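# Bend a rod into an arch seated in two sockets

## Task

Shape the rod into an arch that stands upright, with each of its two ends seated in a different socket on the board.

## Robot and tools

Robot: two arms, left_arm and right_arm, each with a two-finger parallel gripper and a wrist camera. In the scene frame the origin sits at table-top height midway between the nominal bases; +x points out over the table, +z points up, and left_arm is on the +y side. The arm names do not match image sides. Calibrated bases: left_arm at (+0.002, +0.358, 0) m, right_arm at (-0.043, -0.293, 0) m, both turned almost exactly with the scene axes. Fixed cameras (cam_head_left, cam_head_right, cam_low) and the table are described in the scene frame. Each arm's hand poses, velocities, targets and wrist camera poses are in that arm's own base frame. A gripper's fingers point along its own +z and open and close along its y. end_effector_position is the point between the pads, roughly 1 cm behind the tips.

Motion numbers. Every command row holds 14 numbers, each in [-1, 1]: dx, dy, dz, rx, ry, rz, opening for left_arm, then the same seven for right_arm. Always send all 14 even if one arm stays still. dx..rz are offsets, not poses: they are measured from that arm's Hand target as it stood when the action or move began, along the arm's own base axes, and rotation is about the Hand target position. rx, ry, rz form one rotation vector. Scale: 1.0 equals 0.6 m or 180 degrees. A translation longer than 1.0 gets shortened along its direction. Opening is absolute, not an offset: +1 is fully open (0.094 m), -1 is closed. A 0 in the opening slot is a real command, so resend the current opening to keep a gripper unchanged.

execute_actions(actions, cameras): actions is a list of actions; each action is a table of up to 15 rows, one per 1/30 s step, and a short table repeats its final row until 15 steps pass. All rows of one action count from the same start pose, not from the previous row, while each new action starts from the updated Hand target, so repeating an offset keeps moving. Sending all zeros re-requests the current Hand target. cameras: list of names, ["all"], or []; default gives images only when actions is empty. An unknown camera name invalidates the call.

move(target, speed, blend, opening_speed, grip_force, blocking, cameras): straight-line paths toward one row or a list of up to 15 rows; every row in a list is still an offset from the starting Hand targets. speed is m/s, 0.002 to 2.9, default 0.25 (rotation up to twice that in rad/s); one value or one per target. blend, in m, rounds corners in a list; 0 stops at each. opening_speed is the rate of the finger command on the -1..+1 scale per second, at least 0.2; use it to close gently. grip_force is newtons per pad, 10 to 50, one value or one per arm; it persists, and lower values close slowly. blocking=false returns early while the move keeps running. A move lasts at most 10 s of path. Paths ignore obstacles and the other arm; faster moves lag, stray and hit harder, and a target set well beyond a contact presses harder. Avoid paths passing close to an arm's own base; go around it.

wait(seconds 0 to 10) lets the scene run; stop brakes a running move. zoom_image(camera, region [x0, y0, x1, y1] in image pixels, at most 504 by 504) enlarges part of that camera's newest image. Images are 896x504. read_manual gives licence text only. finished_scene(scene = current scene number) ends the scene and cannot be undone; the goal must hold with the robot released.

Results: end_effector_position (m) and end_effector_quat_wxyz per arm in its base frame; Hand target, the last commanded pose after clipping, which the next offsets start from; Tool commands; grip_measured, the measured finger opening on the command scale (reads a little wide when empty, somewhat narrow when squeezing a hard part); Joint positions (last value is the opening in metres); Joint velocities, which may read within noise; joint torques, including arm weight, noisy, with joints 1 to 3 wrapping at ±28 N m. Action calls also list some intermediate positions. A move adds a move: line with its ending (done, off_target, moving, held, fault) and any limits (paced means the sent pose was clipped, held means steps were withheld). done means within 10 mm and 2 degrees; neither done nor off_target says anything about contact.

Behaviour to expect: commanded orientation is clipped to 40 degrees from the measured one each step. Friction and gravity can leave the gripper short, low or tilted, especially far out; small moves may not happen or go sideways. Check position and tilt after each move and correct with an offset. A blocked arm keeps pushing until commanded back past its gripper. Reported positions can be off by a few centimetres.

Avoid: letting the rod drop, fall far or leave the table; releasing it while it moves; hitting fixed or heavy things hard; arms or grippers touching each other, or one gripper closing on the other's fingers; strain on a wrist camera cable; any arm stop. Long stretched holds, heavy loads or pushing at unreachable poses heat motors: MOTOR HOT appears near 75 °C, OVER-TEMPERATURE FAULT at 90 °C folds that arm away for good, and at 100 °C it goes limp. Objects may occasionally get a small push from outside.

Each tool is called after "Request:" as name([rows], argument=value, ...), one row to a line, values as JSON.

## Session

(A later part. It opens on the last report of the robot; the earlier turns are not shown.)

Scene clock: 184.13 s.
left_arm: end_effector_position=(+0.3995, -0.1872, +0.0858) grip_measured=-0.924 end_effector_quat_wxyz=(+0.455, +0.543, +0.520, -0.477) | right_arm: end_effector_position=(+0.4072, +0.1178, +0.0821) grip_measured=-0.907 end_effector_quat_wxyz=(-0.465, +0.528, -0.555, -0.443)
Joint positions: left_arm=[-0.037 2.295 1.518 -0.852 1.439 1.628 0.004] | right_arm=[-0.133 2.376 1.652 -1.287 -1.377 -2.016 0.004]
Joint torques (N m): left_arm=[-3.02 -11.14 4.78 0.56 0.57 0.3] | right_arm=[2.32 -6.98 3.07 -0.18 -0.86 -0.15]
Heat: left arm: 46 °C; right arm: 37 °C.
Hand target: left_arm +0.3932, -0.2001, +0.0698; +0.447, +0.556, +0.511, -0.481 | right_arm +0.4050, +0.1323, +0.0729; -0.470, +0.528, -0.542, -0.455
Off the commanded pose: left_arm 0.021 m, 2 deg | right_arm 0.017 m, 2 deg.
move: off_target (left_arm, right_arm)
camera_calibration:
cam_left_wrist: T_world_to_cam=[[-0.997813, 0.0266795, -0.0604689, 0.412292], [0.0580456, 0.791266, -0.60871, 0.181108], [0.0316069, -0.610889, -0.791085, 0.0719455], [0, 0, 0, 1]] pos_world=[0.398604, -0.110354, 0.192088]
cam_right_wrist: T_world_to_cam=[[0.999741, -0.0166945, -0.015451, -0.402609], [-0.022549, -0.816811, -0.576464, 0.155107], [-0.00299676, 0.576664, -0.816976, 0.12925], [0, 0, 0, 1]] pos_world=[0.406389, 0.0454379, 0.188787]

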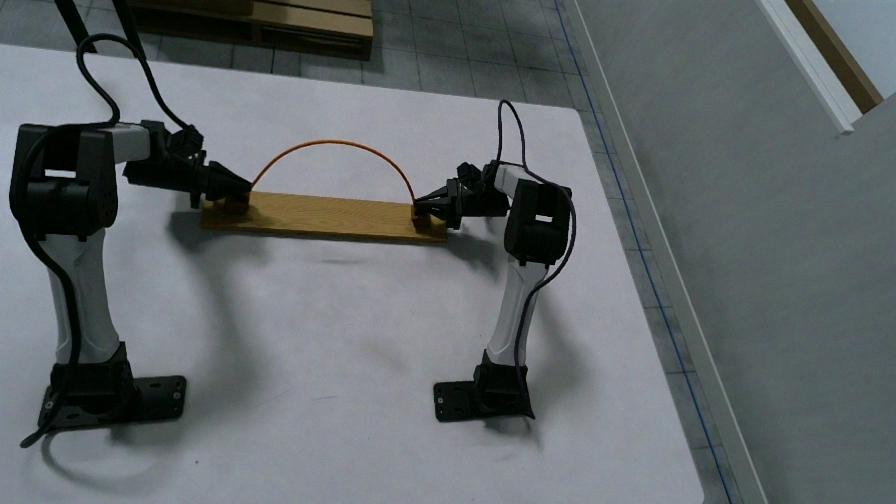

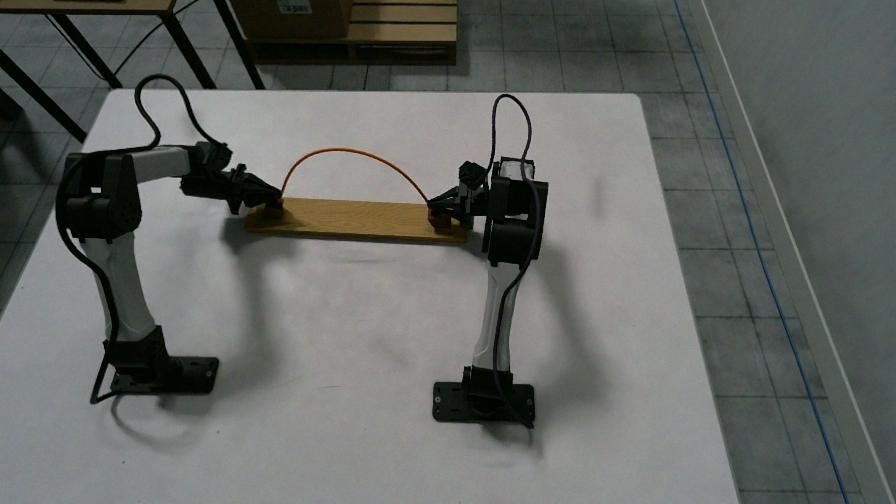

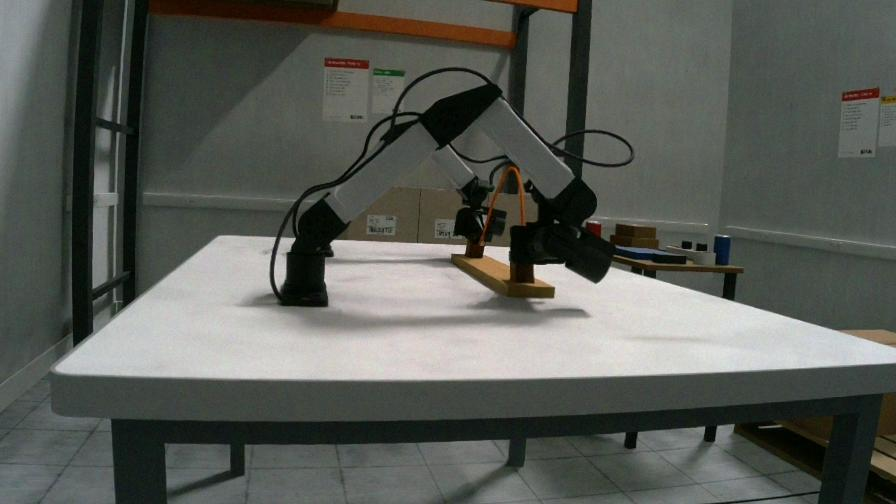

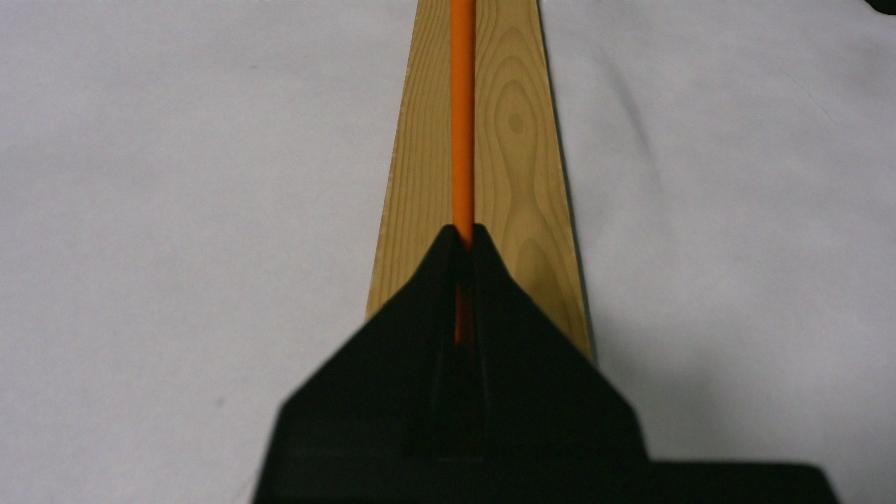

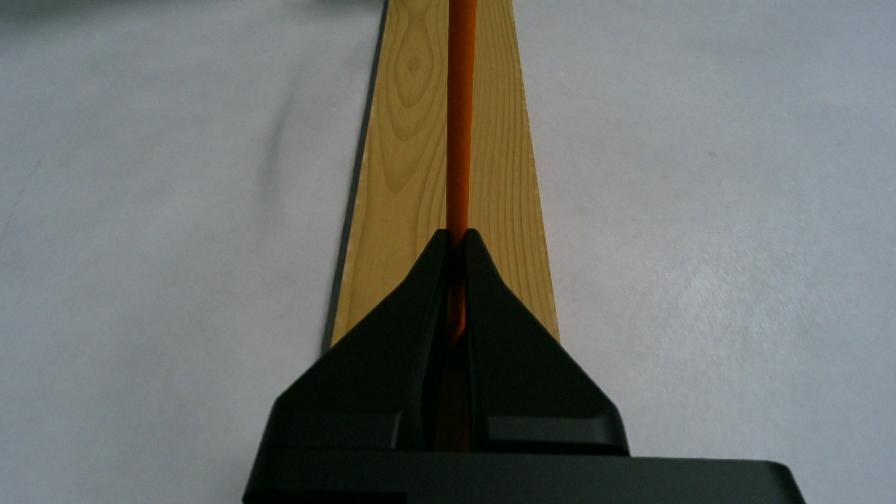

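Request:
move(target=[0.008,0.020,0.033,0,0,0.0,-1,0.003,-0.022,0.025,0,0,0,-1], cameras=["cam_head_left","cam_head_right","cam_low"], speed=0.03)

Request:
zoom_image(camera="cam_low", region=[440, 120, 640, 310])

Request:
zoom_image(camera="cam_head_right", region=[230, 150, 330, 230])

Request:
zoom_image(camera="cam_head_left", region=[380, 160, 480, 250])

Scene clock: 188.83 s.
left_arm: end_effector_position=(+0.3985, -0.1826, +0.0890) grip_measured=-0.924 end_effector_quat_wxyz=(+0.449, +0.554, +0.519, -0.471) | right_arm: end_effector_position=(+0.4044, +0.1103, +0.0847) grip_measured=-0.907 end_effector_quat_wxyz=(-0.466, +0.525, -0.557, -0.444)
Joint positions: left_arm=[-0.027 2.321 1.592 -1.035 1.415 1.776 0.004] | right_arm=[-0.153 2.387 1.671 -1.374 -1.372 -2.092 0.004]
Joint torques (N m): left_arm=[-1.26 -12.81 7.21 -0.29 0.76 0.25] | right_arm=[1.44 -8.28 5.68 -0.74 -0.74 -0.11]
Heat: left arm: 46 °C; right arm: 37 °C.
Hand target: left_arm +0.3980, -0.1881, +0.0896; +0.447, +0.556, +0.510, -0.481 | right_arm +0.4067, +0.1191, +0.0879; -0.470, +0.528, -0.542, -0.455
Off the commanded pose: left_arm 0.006 m, 1 deg | right_arm 0.010 m, 2 deg.
joint sent to its limit (right arm) — joint 6 (wrist roll), lower limit. The joint targets still meet the commanded pose.
move: done
Images, in order (width x height): cam_head_left 896x504, cam_head_right 896x504, cam_low 896x504.

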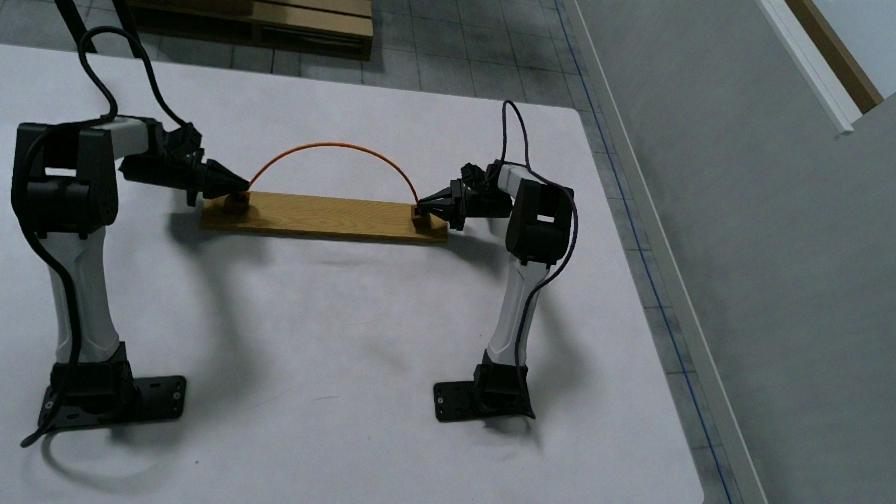

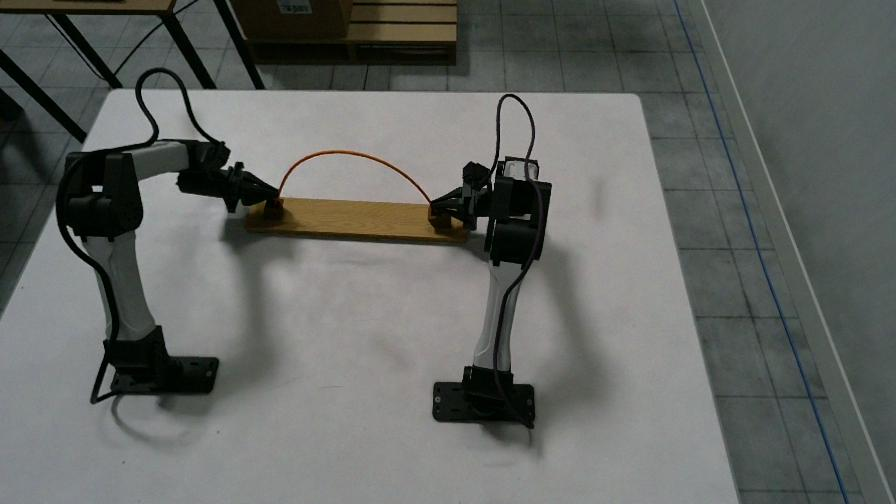

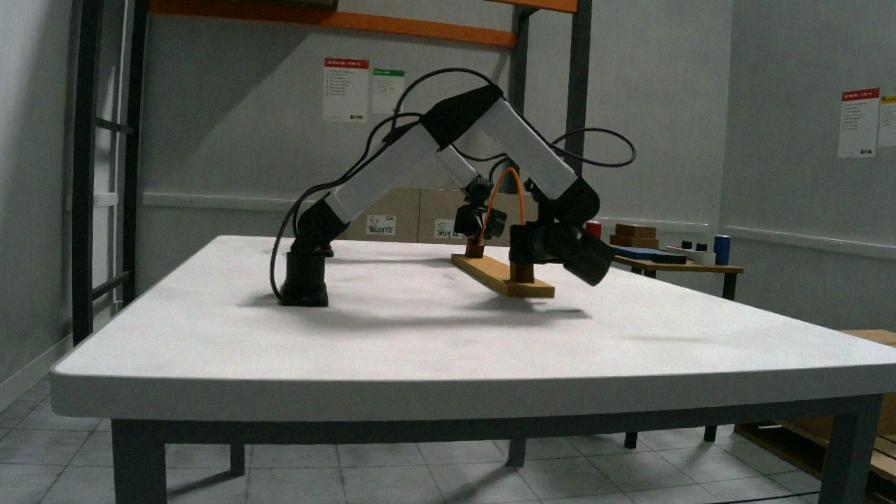

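Scaled by 2.520 from the camera's 896x504 image, which has a finer 1280x720 frame.

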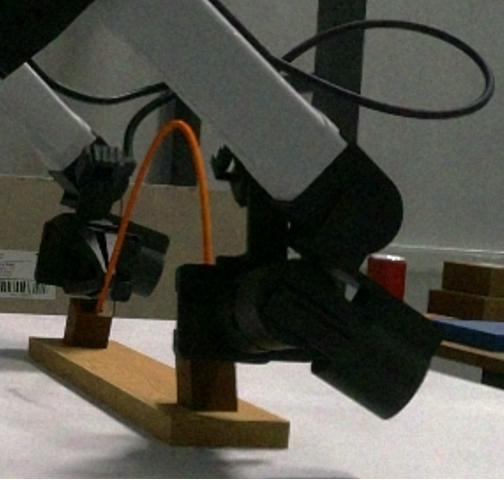

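Scaled by 5.040 from the camera's 896x504 image, which has a finer 1280x720 frame.

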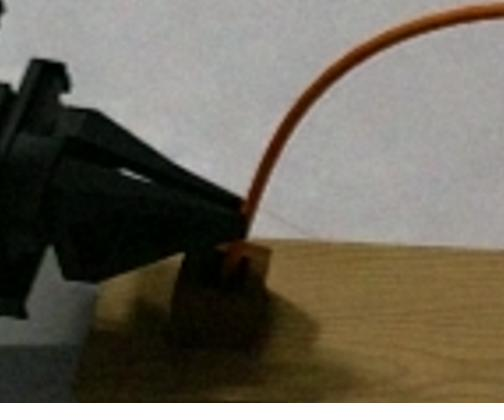

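Scaled by 5.040 from the camera's 896x504 image, which has a finer 1280x720 frame.

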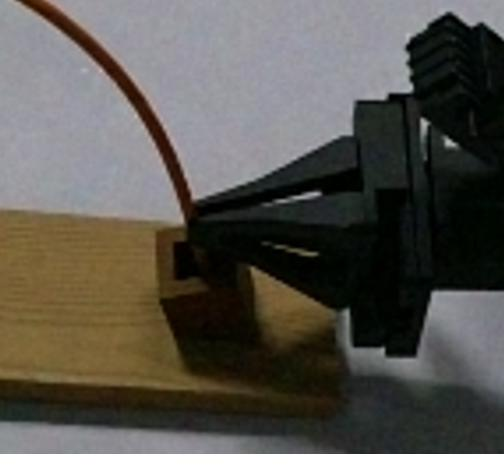

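Request:
move(target=[0,0,0,0,0,0.0,-1,0.0,-0.008,0.003,0,0,0,-0.6], cameras=["cam_head_left","cam_head_right","cam_low"], speed=0.03, opening_speed=0.2)

Request:
zoom_image(camera="cam_low", region=[440, 120, 640, 310])

Request:
zoom_image(camera="cam_head_left", region=[380, 160, 480, 250])

Scene clock: 193.20 s.
left_arm: end_effector_position=(+0.3979, -0.1836, +0.0905) grip_measured=-0.924 end_effector_quat_wxyz=(+0.449, +0.553, +0.516, -0.475) | right_arm: end_effector_position=(+0.4027, +0.1125, +0.0851) grip_measured=-0.603 end_effector_quat_wxyz=(-0.463, +0.525, -0.557, -0.448)
Joint positions: left_arm=[-0.029 2.33 1.608 -1.074 1.421 1.805 0.004] | right_arm=[-0.148 2.387 1.671 -1.385 -1.371 -2.097 0.019]
Joint torques (N m): left_arm=[-1.06 -12.71 7.28 -0.33 0.69 0.27] | right_arm=[0.1 -8.85 5.59 -0.7 -0.69 -0.08]
Heat: left arm: 46 °C; right arm: 37 °C.
Hand target: left_arm +0.3979, -0.1881, +0.0896; +0.447, +0.556, +0.511, -0.481 | right_arm +0.4068, +0.1142, +0.0897; -0.470, +0.528, -0.542, -0.455
Off the commanded pose: left_arm 0.005 m, 1 deg | right_arm 0.006 m, 2 deg.
joint sent to its limit (right arm) — joint 6 (wrist roll), lower limit. The joint targets still meet the commanded pose.
move: done
Images, in order (width x height): cam_head_left 896x504, cam_head_right 896x504, cam_low 896x504.

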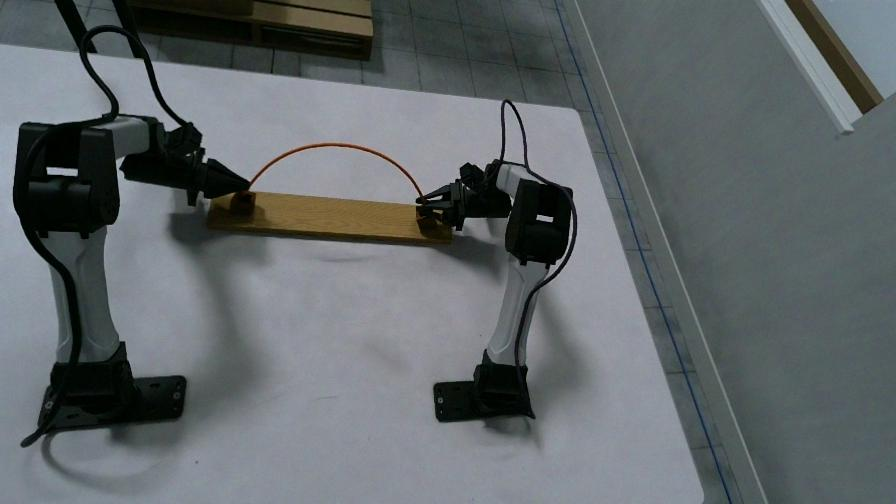

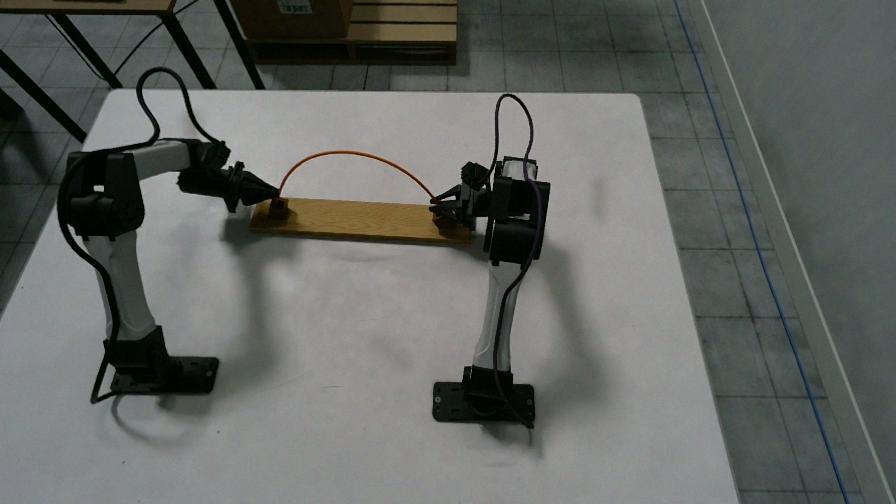

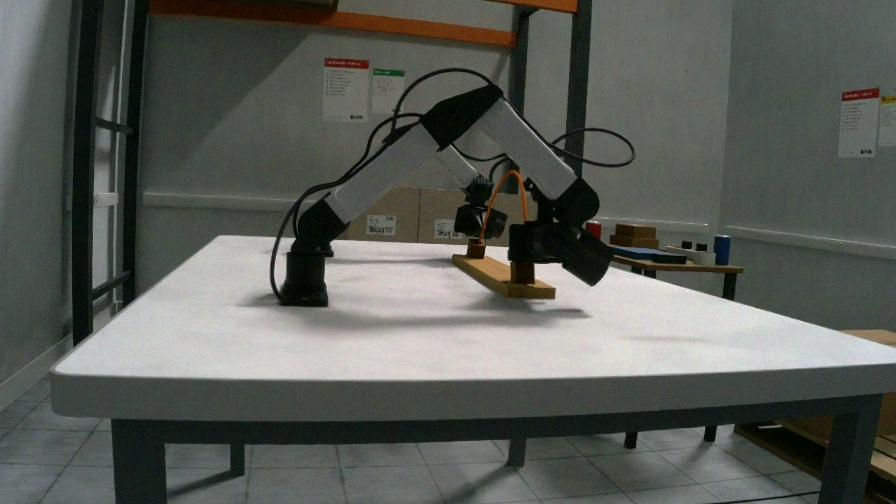

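Scaled by 2.520 from the camera's 896x504 image, which has a finer 1280x720 frame.

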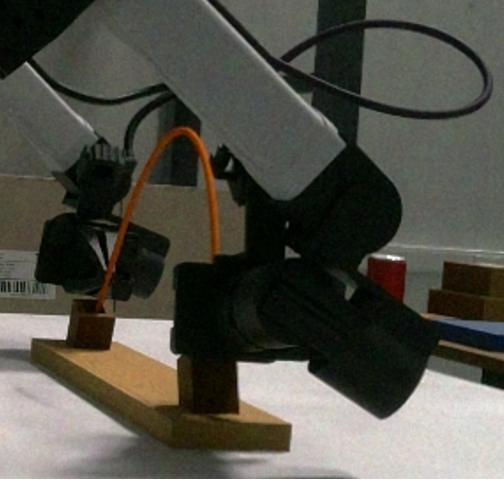

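Scaled by 5.040 from the camera's 896x504 image, which has a finer 1280x720 frame.

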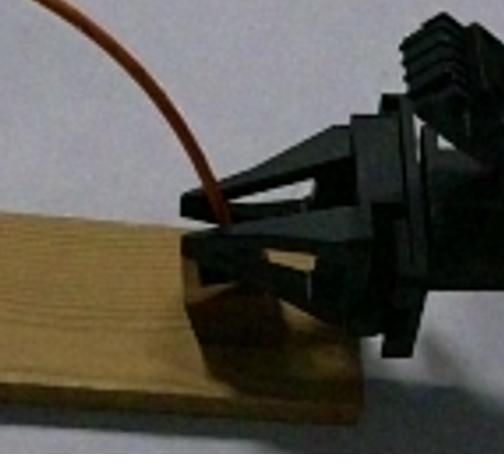

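Request:
move(target=[0,0.008,0.002,0,0,0.0,-0.6,0.0,0,0,0,0,0,-0.6], cameras=["all"], speed=0.03, opening_speed=0.2)

Request:
zoom_image(camera="cam_low", region=[440, 120, 640, 310])

Request:
zoom_image(camera="cam_head_left", region=[380, 160, 480, 250])

Request:
zoom_image(camera="cam_head_right", region=[230, 150, 330, 230])

Scene clock: 197.13 s.
left_arm: end_effector_position=(+0.3954, -0.1835, +0.0910) grip_measured=-0.602 end_effector_quat_wxyz=(+0.445, +0.554, +0.514, -0.480) | right_arm: end_effector_position=(+0.4027, +0.1125, +0.0851) grip_measured=-0.603 end_effector_quat_wxyz=(-0.463, +0.525, -0.557, -0.448)
Joint positions: left_arm=[-0.029 2.356 1.646 -1.176 1.42 1.887 0.019] | right_arm=[-0.148 2.387 1.671 -1.385 -1.371 -2.097 0.019]
Joint torques (N m): left_arm=[0.02 -13.09 7.2 -0.46 0.64 0.31] | right_arm=[0.1 -8.85 5.59 -0.7 -0.69 -0.08]
Heat: left arm: 47 °C; right arm: 38 °C.
Hand target: left_arm +0.3980, -0.1833, +0.0908; +0.447, +0.556, +0.510, -0.481 | right_arm +0.4068, +0.1142, +0.0897; -0.470, +0.528, -0.542, -0.455
Off the commanded pose: left_arm 0.003 m, 1 deg | right_arm 0.006 m, 2 deg.
joint sent to its limit (right arm) — joint 6 (wrist roll), lower limit. The joint targets still meet the commanded pose.
move: done
camera_calibration:
cam_left_wrist: T_world_to_cam=[[-0.996429, 0.0589842, -0.060411, 0.413837], [0.0834621, 0.796217, -0.599227, 0.171645], [0.0127554, -0.602129, -0.798297, 0.0882313], [0, 0, 0, 1]] pos_world=[0.396908, -0.10795, 0.198289]
cam_right_wrist: T_world_to_cam=[[0.999528, -0.0146491, -0.027008, -0.397317], [-0.0275843, -0.815001, -0.578803, 0.154413], [-0.0135326, 0.579275, -0.81502, 0.138593], [0, 0, 0, 1]] pos_world=[0.403265, 0.0397426, 0.1916]

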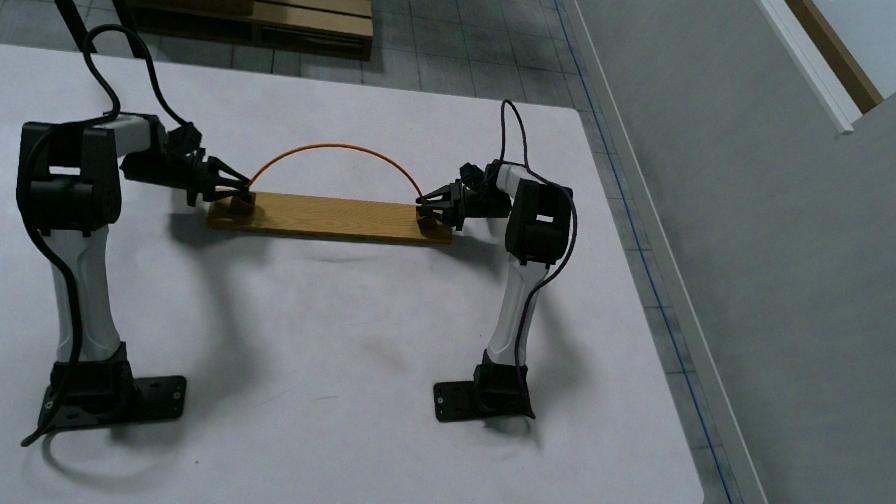

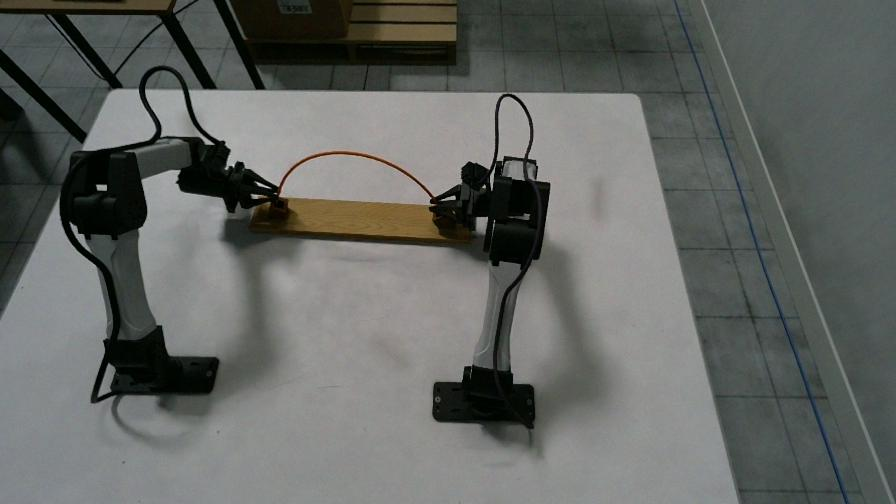

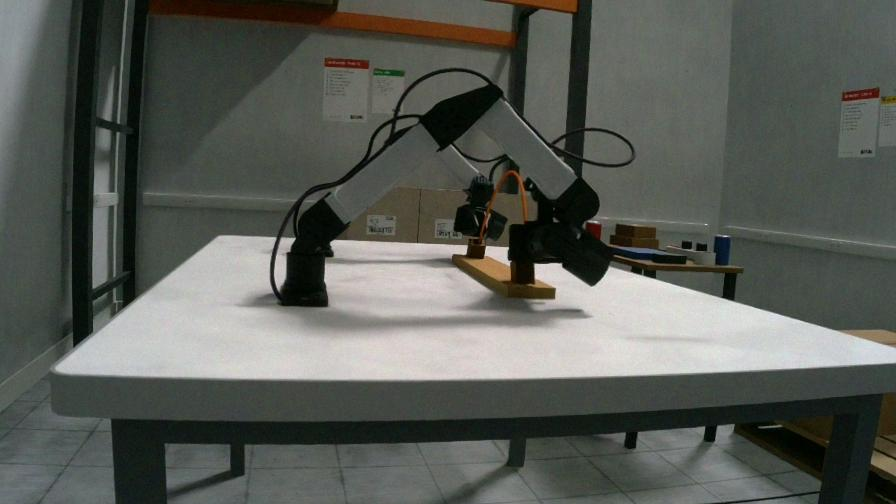

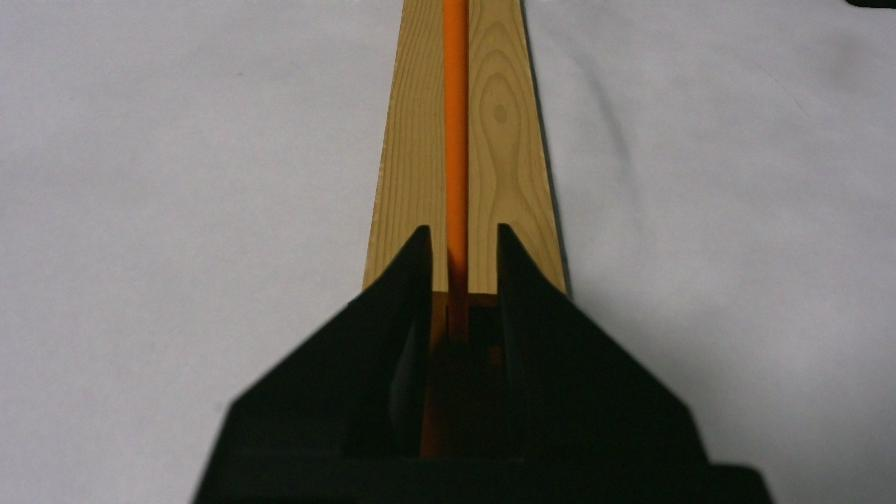

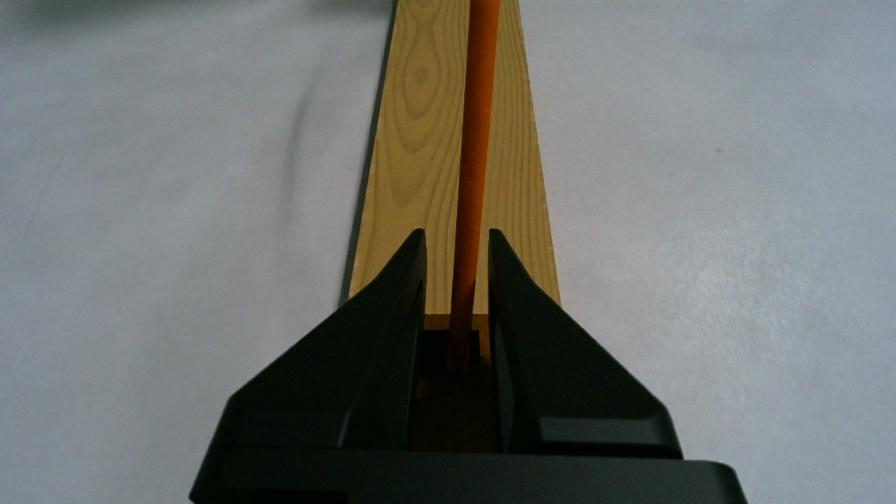

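Scaled by 2.520 from the camera's 896x504 image, which has a finer 1280x720 frame.

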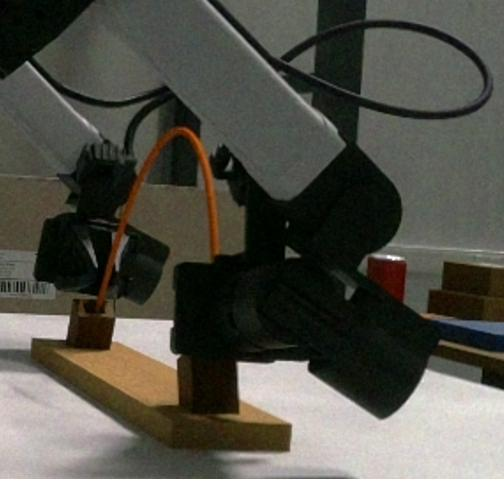

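Scaled by 5.040 from the camera's 896x504 image, which has a finer 1280x720 frame.

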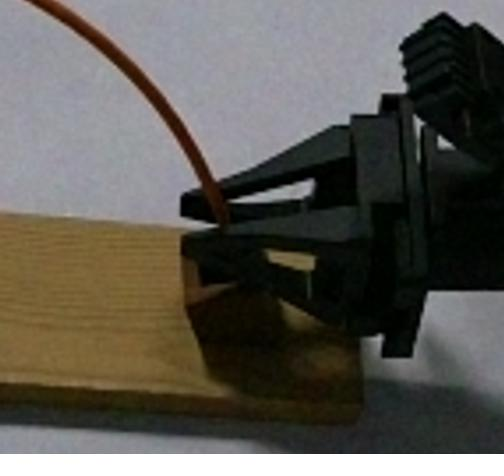

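Scaled by 5.040 from the camera's 896x504 image, which has a finer 1280x720 frame.

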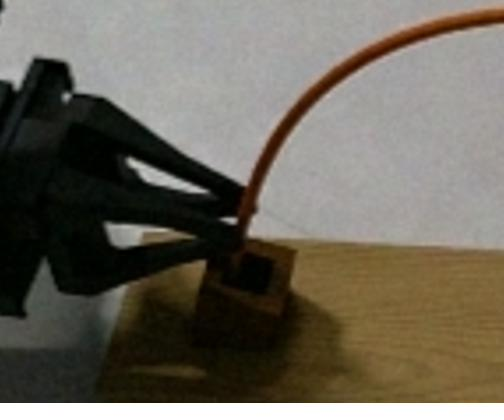

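Request:
move([
  [0,0,0,0,0,0,-0.3,0,0,0,0,0,0,-0.3],
  [0,0.12,0.025,0,0,0,-0.3,0,-0.12,0.025,0,0,0,-0.3],
], cameras=["all"], speed=0.08)

Scene clock: 201.80 s.
left_arm: end_effector_position=(+0.3988, -0.1127, +0.0917) grip_measured=-0.302 end_effector_quat_wxyz=(+0.441, +0.532, +0.565, -0.451) | right_arm: end_effector_position=(+0.4038, +0.0447, +0.0863) grip_measured=-0.303 end_effector_quat_wxyz=(+0.456, -0.484, +0.616, +0.422)
Joint positions: left_arm=[0.145 2.371 1.693 -1.435 1.33 2.085 0.033] | right_arm=[-0.315 2.375 1.687 -1.471 -1.294 -2.097 0.033]
Joint torques (N m): left_arm=[0.13 -17.69 5.59 -0.94 0.51 0.28] | right_arm=[-0.38 -12.67 5.7 -0.78 -0.38 -0.09]
Heat: left arm: 47 °C; right arm: 38 °C.
Hand target: left_arm +0.3979, -0.1114, +0.1058; +0.447, +0.556, +0.510, -0.481 | right_arm +0.4068, +0.0423, +0.1046; +0.470, -0.528, +0.542, +0.455
Off the commanded pose: left_arm 0.014 m, 8 deg | right_arm 0.019 m, 11 deg.
joint sent to its limit (left arm) — joint 6 (wrist roll), upper limit. The joint targets are off in orientation, not in position.
joint sent to its limit (right arm) — joint 6 (wrist roll), lower limit. The joint targets are off in orientation, not in position.
move: off_target (left_arm, right_arm)
camera_calibration:
cam_left_wrist: T_world_to_cam=[[-0.998943, -0.0396899, -0.0231855, 0.399448], [-0.0204654, 0.835689, -0.548821, 0.15664], [0.0411586, -0.547767, -0.835618, 0.129485], [0, 0, 0, 1]] pos_world=[0.396902, -0.0441209, 0.203429]
cam_right_wrist: T_world_to_cam=[[0.985234, -0.142849, -0.0943839, -0.381976], [-0.171195, -0.830197, -0.530533, 0.154344], [-0.00257106, 0.538857, -0.842393, 0.178538], [0, 0, 0, 1]] pos_world=[0.403217, -0.0226357, 0.196232]

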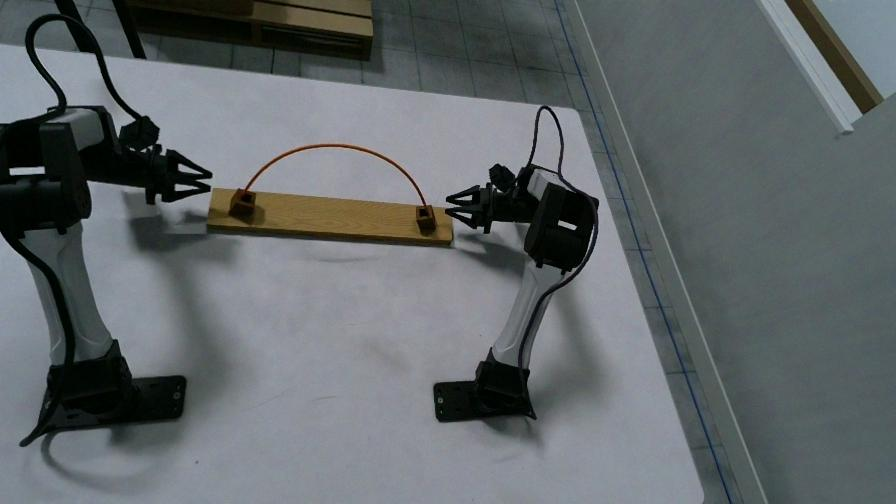

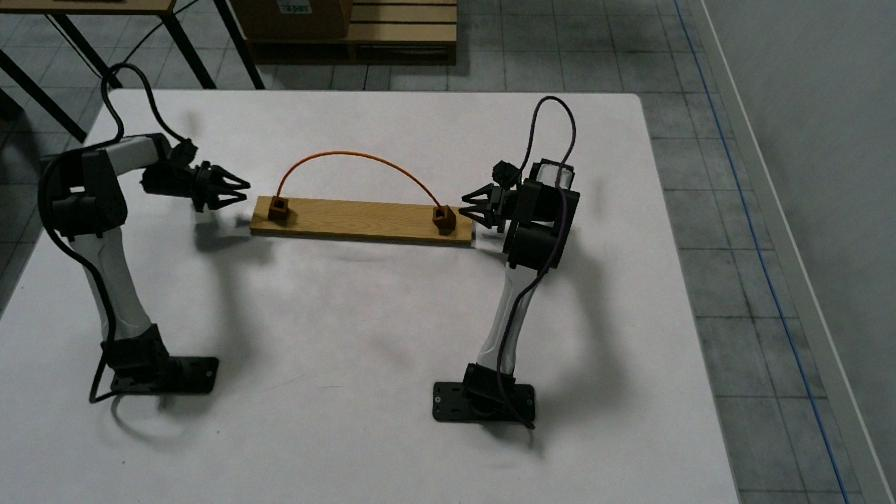

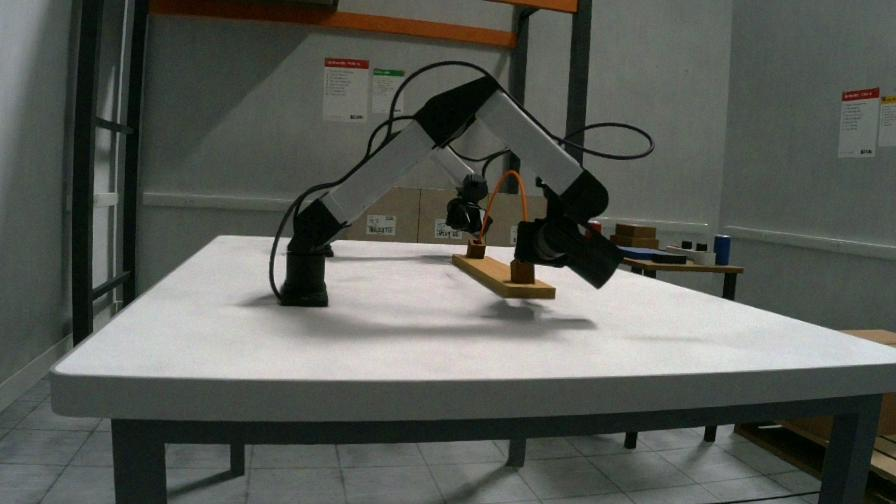

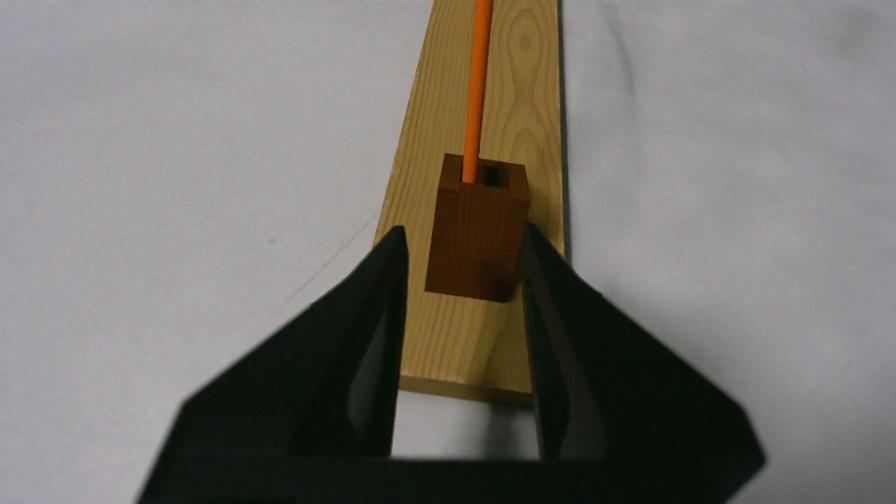

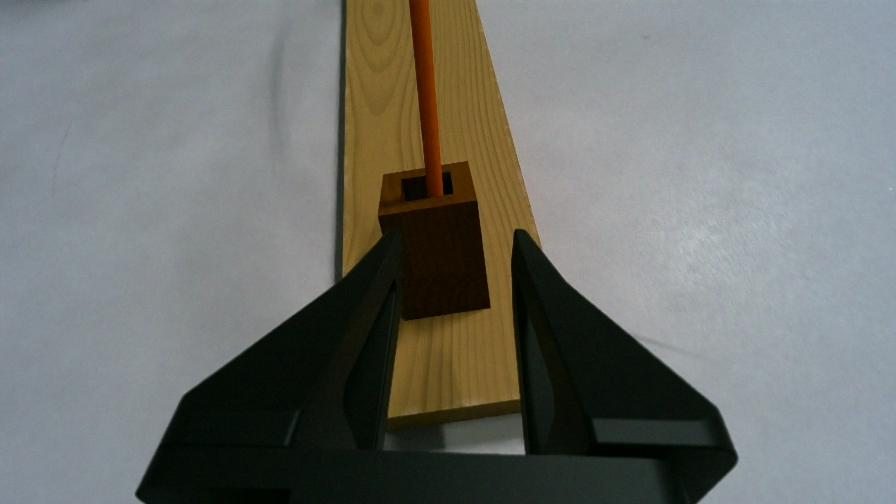

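Request:
zoom_image(camera="cam_low", region=[430, 150, 580, 310])

Request:
finished_scene(scene=1)

Scaled by 3.150 from the camera's 896x504 image, which has a finer 1280x720 frame.

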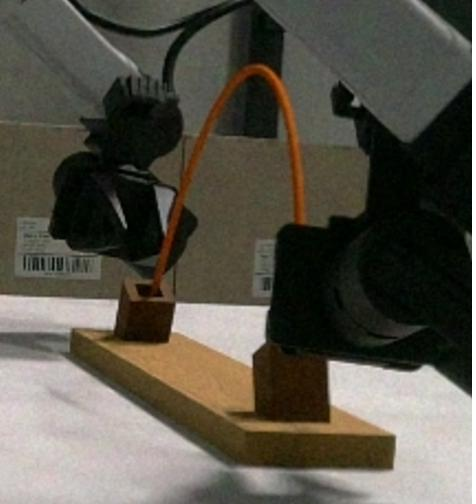

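The scene is finished: the task was done.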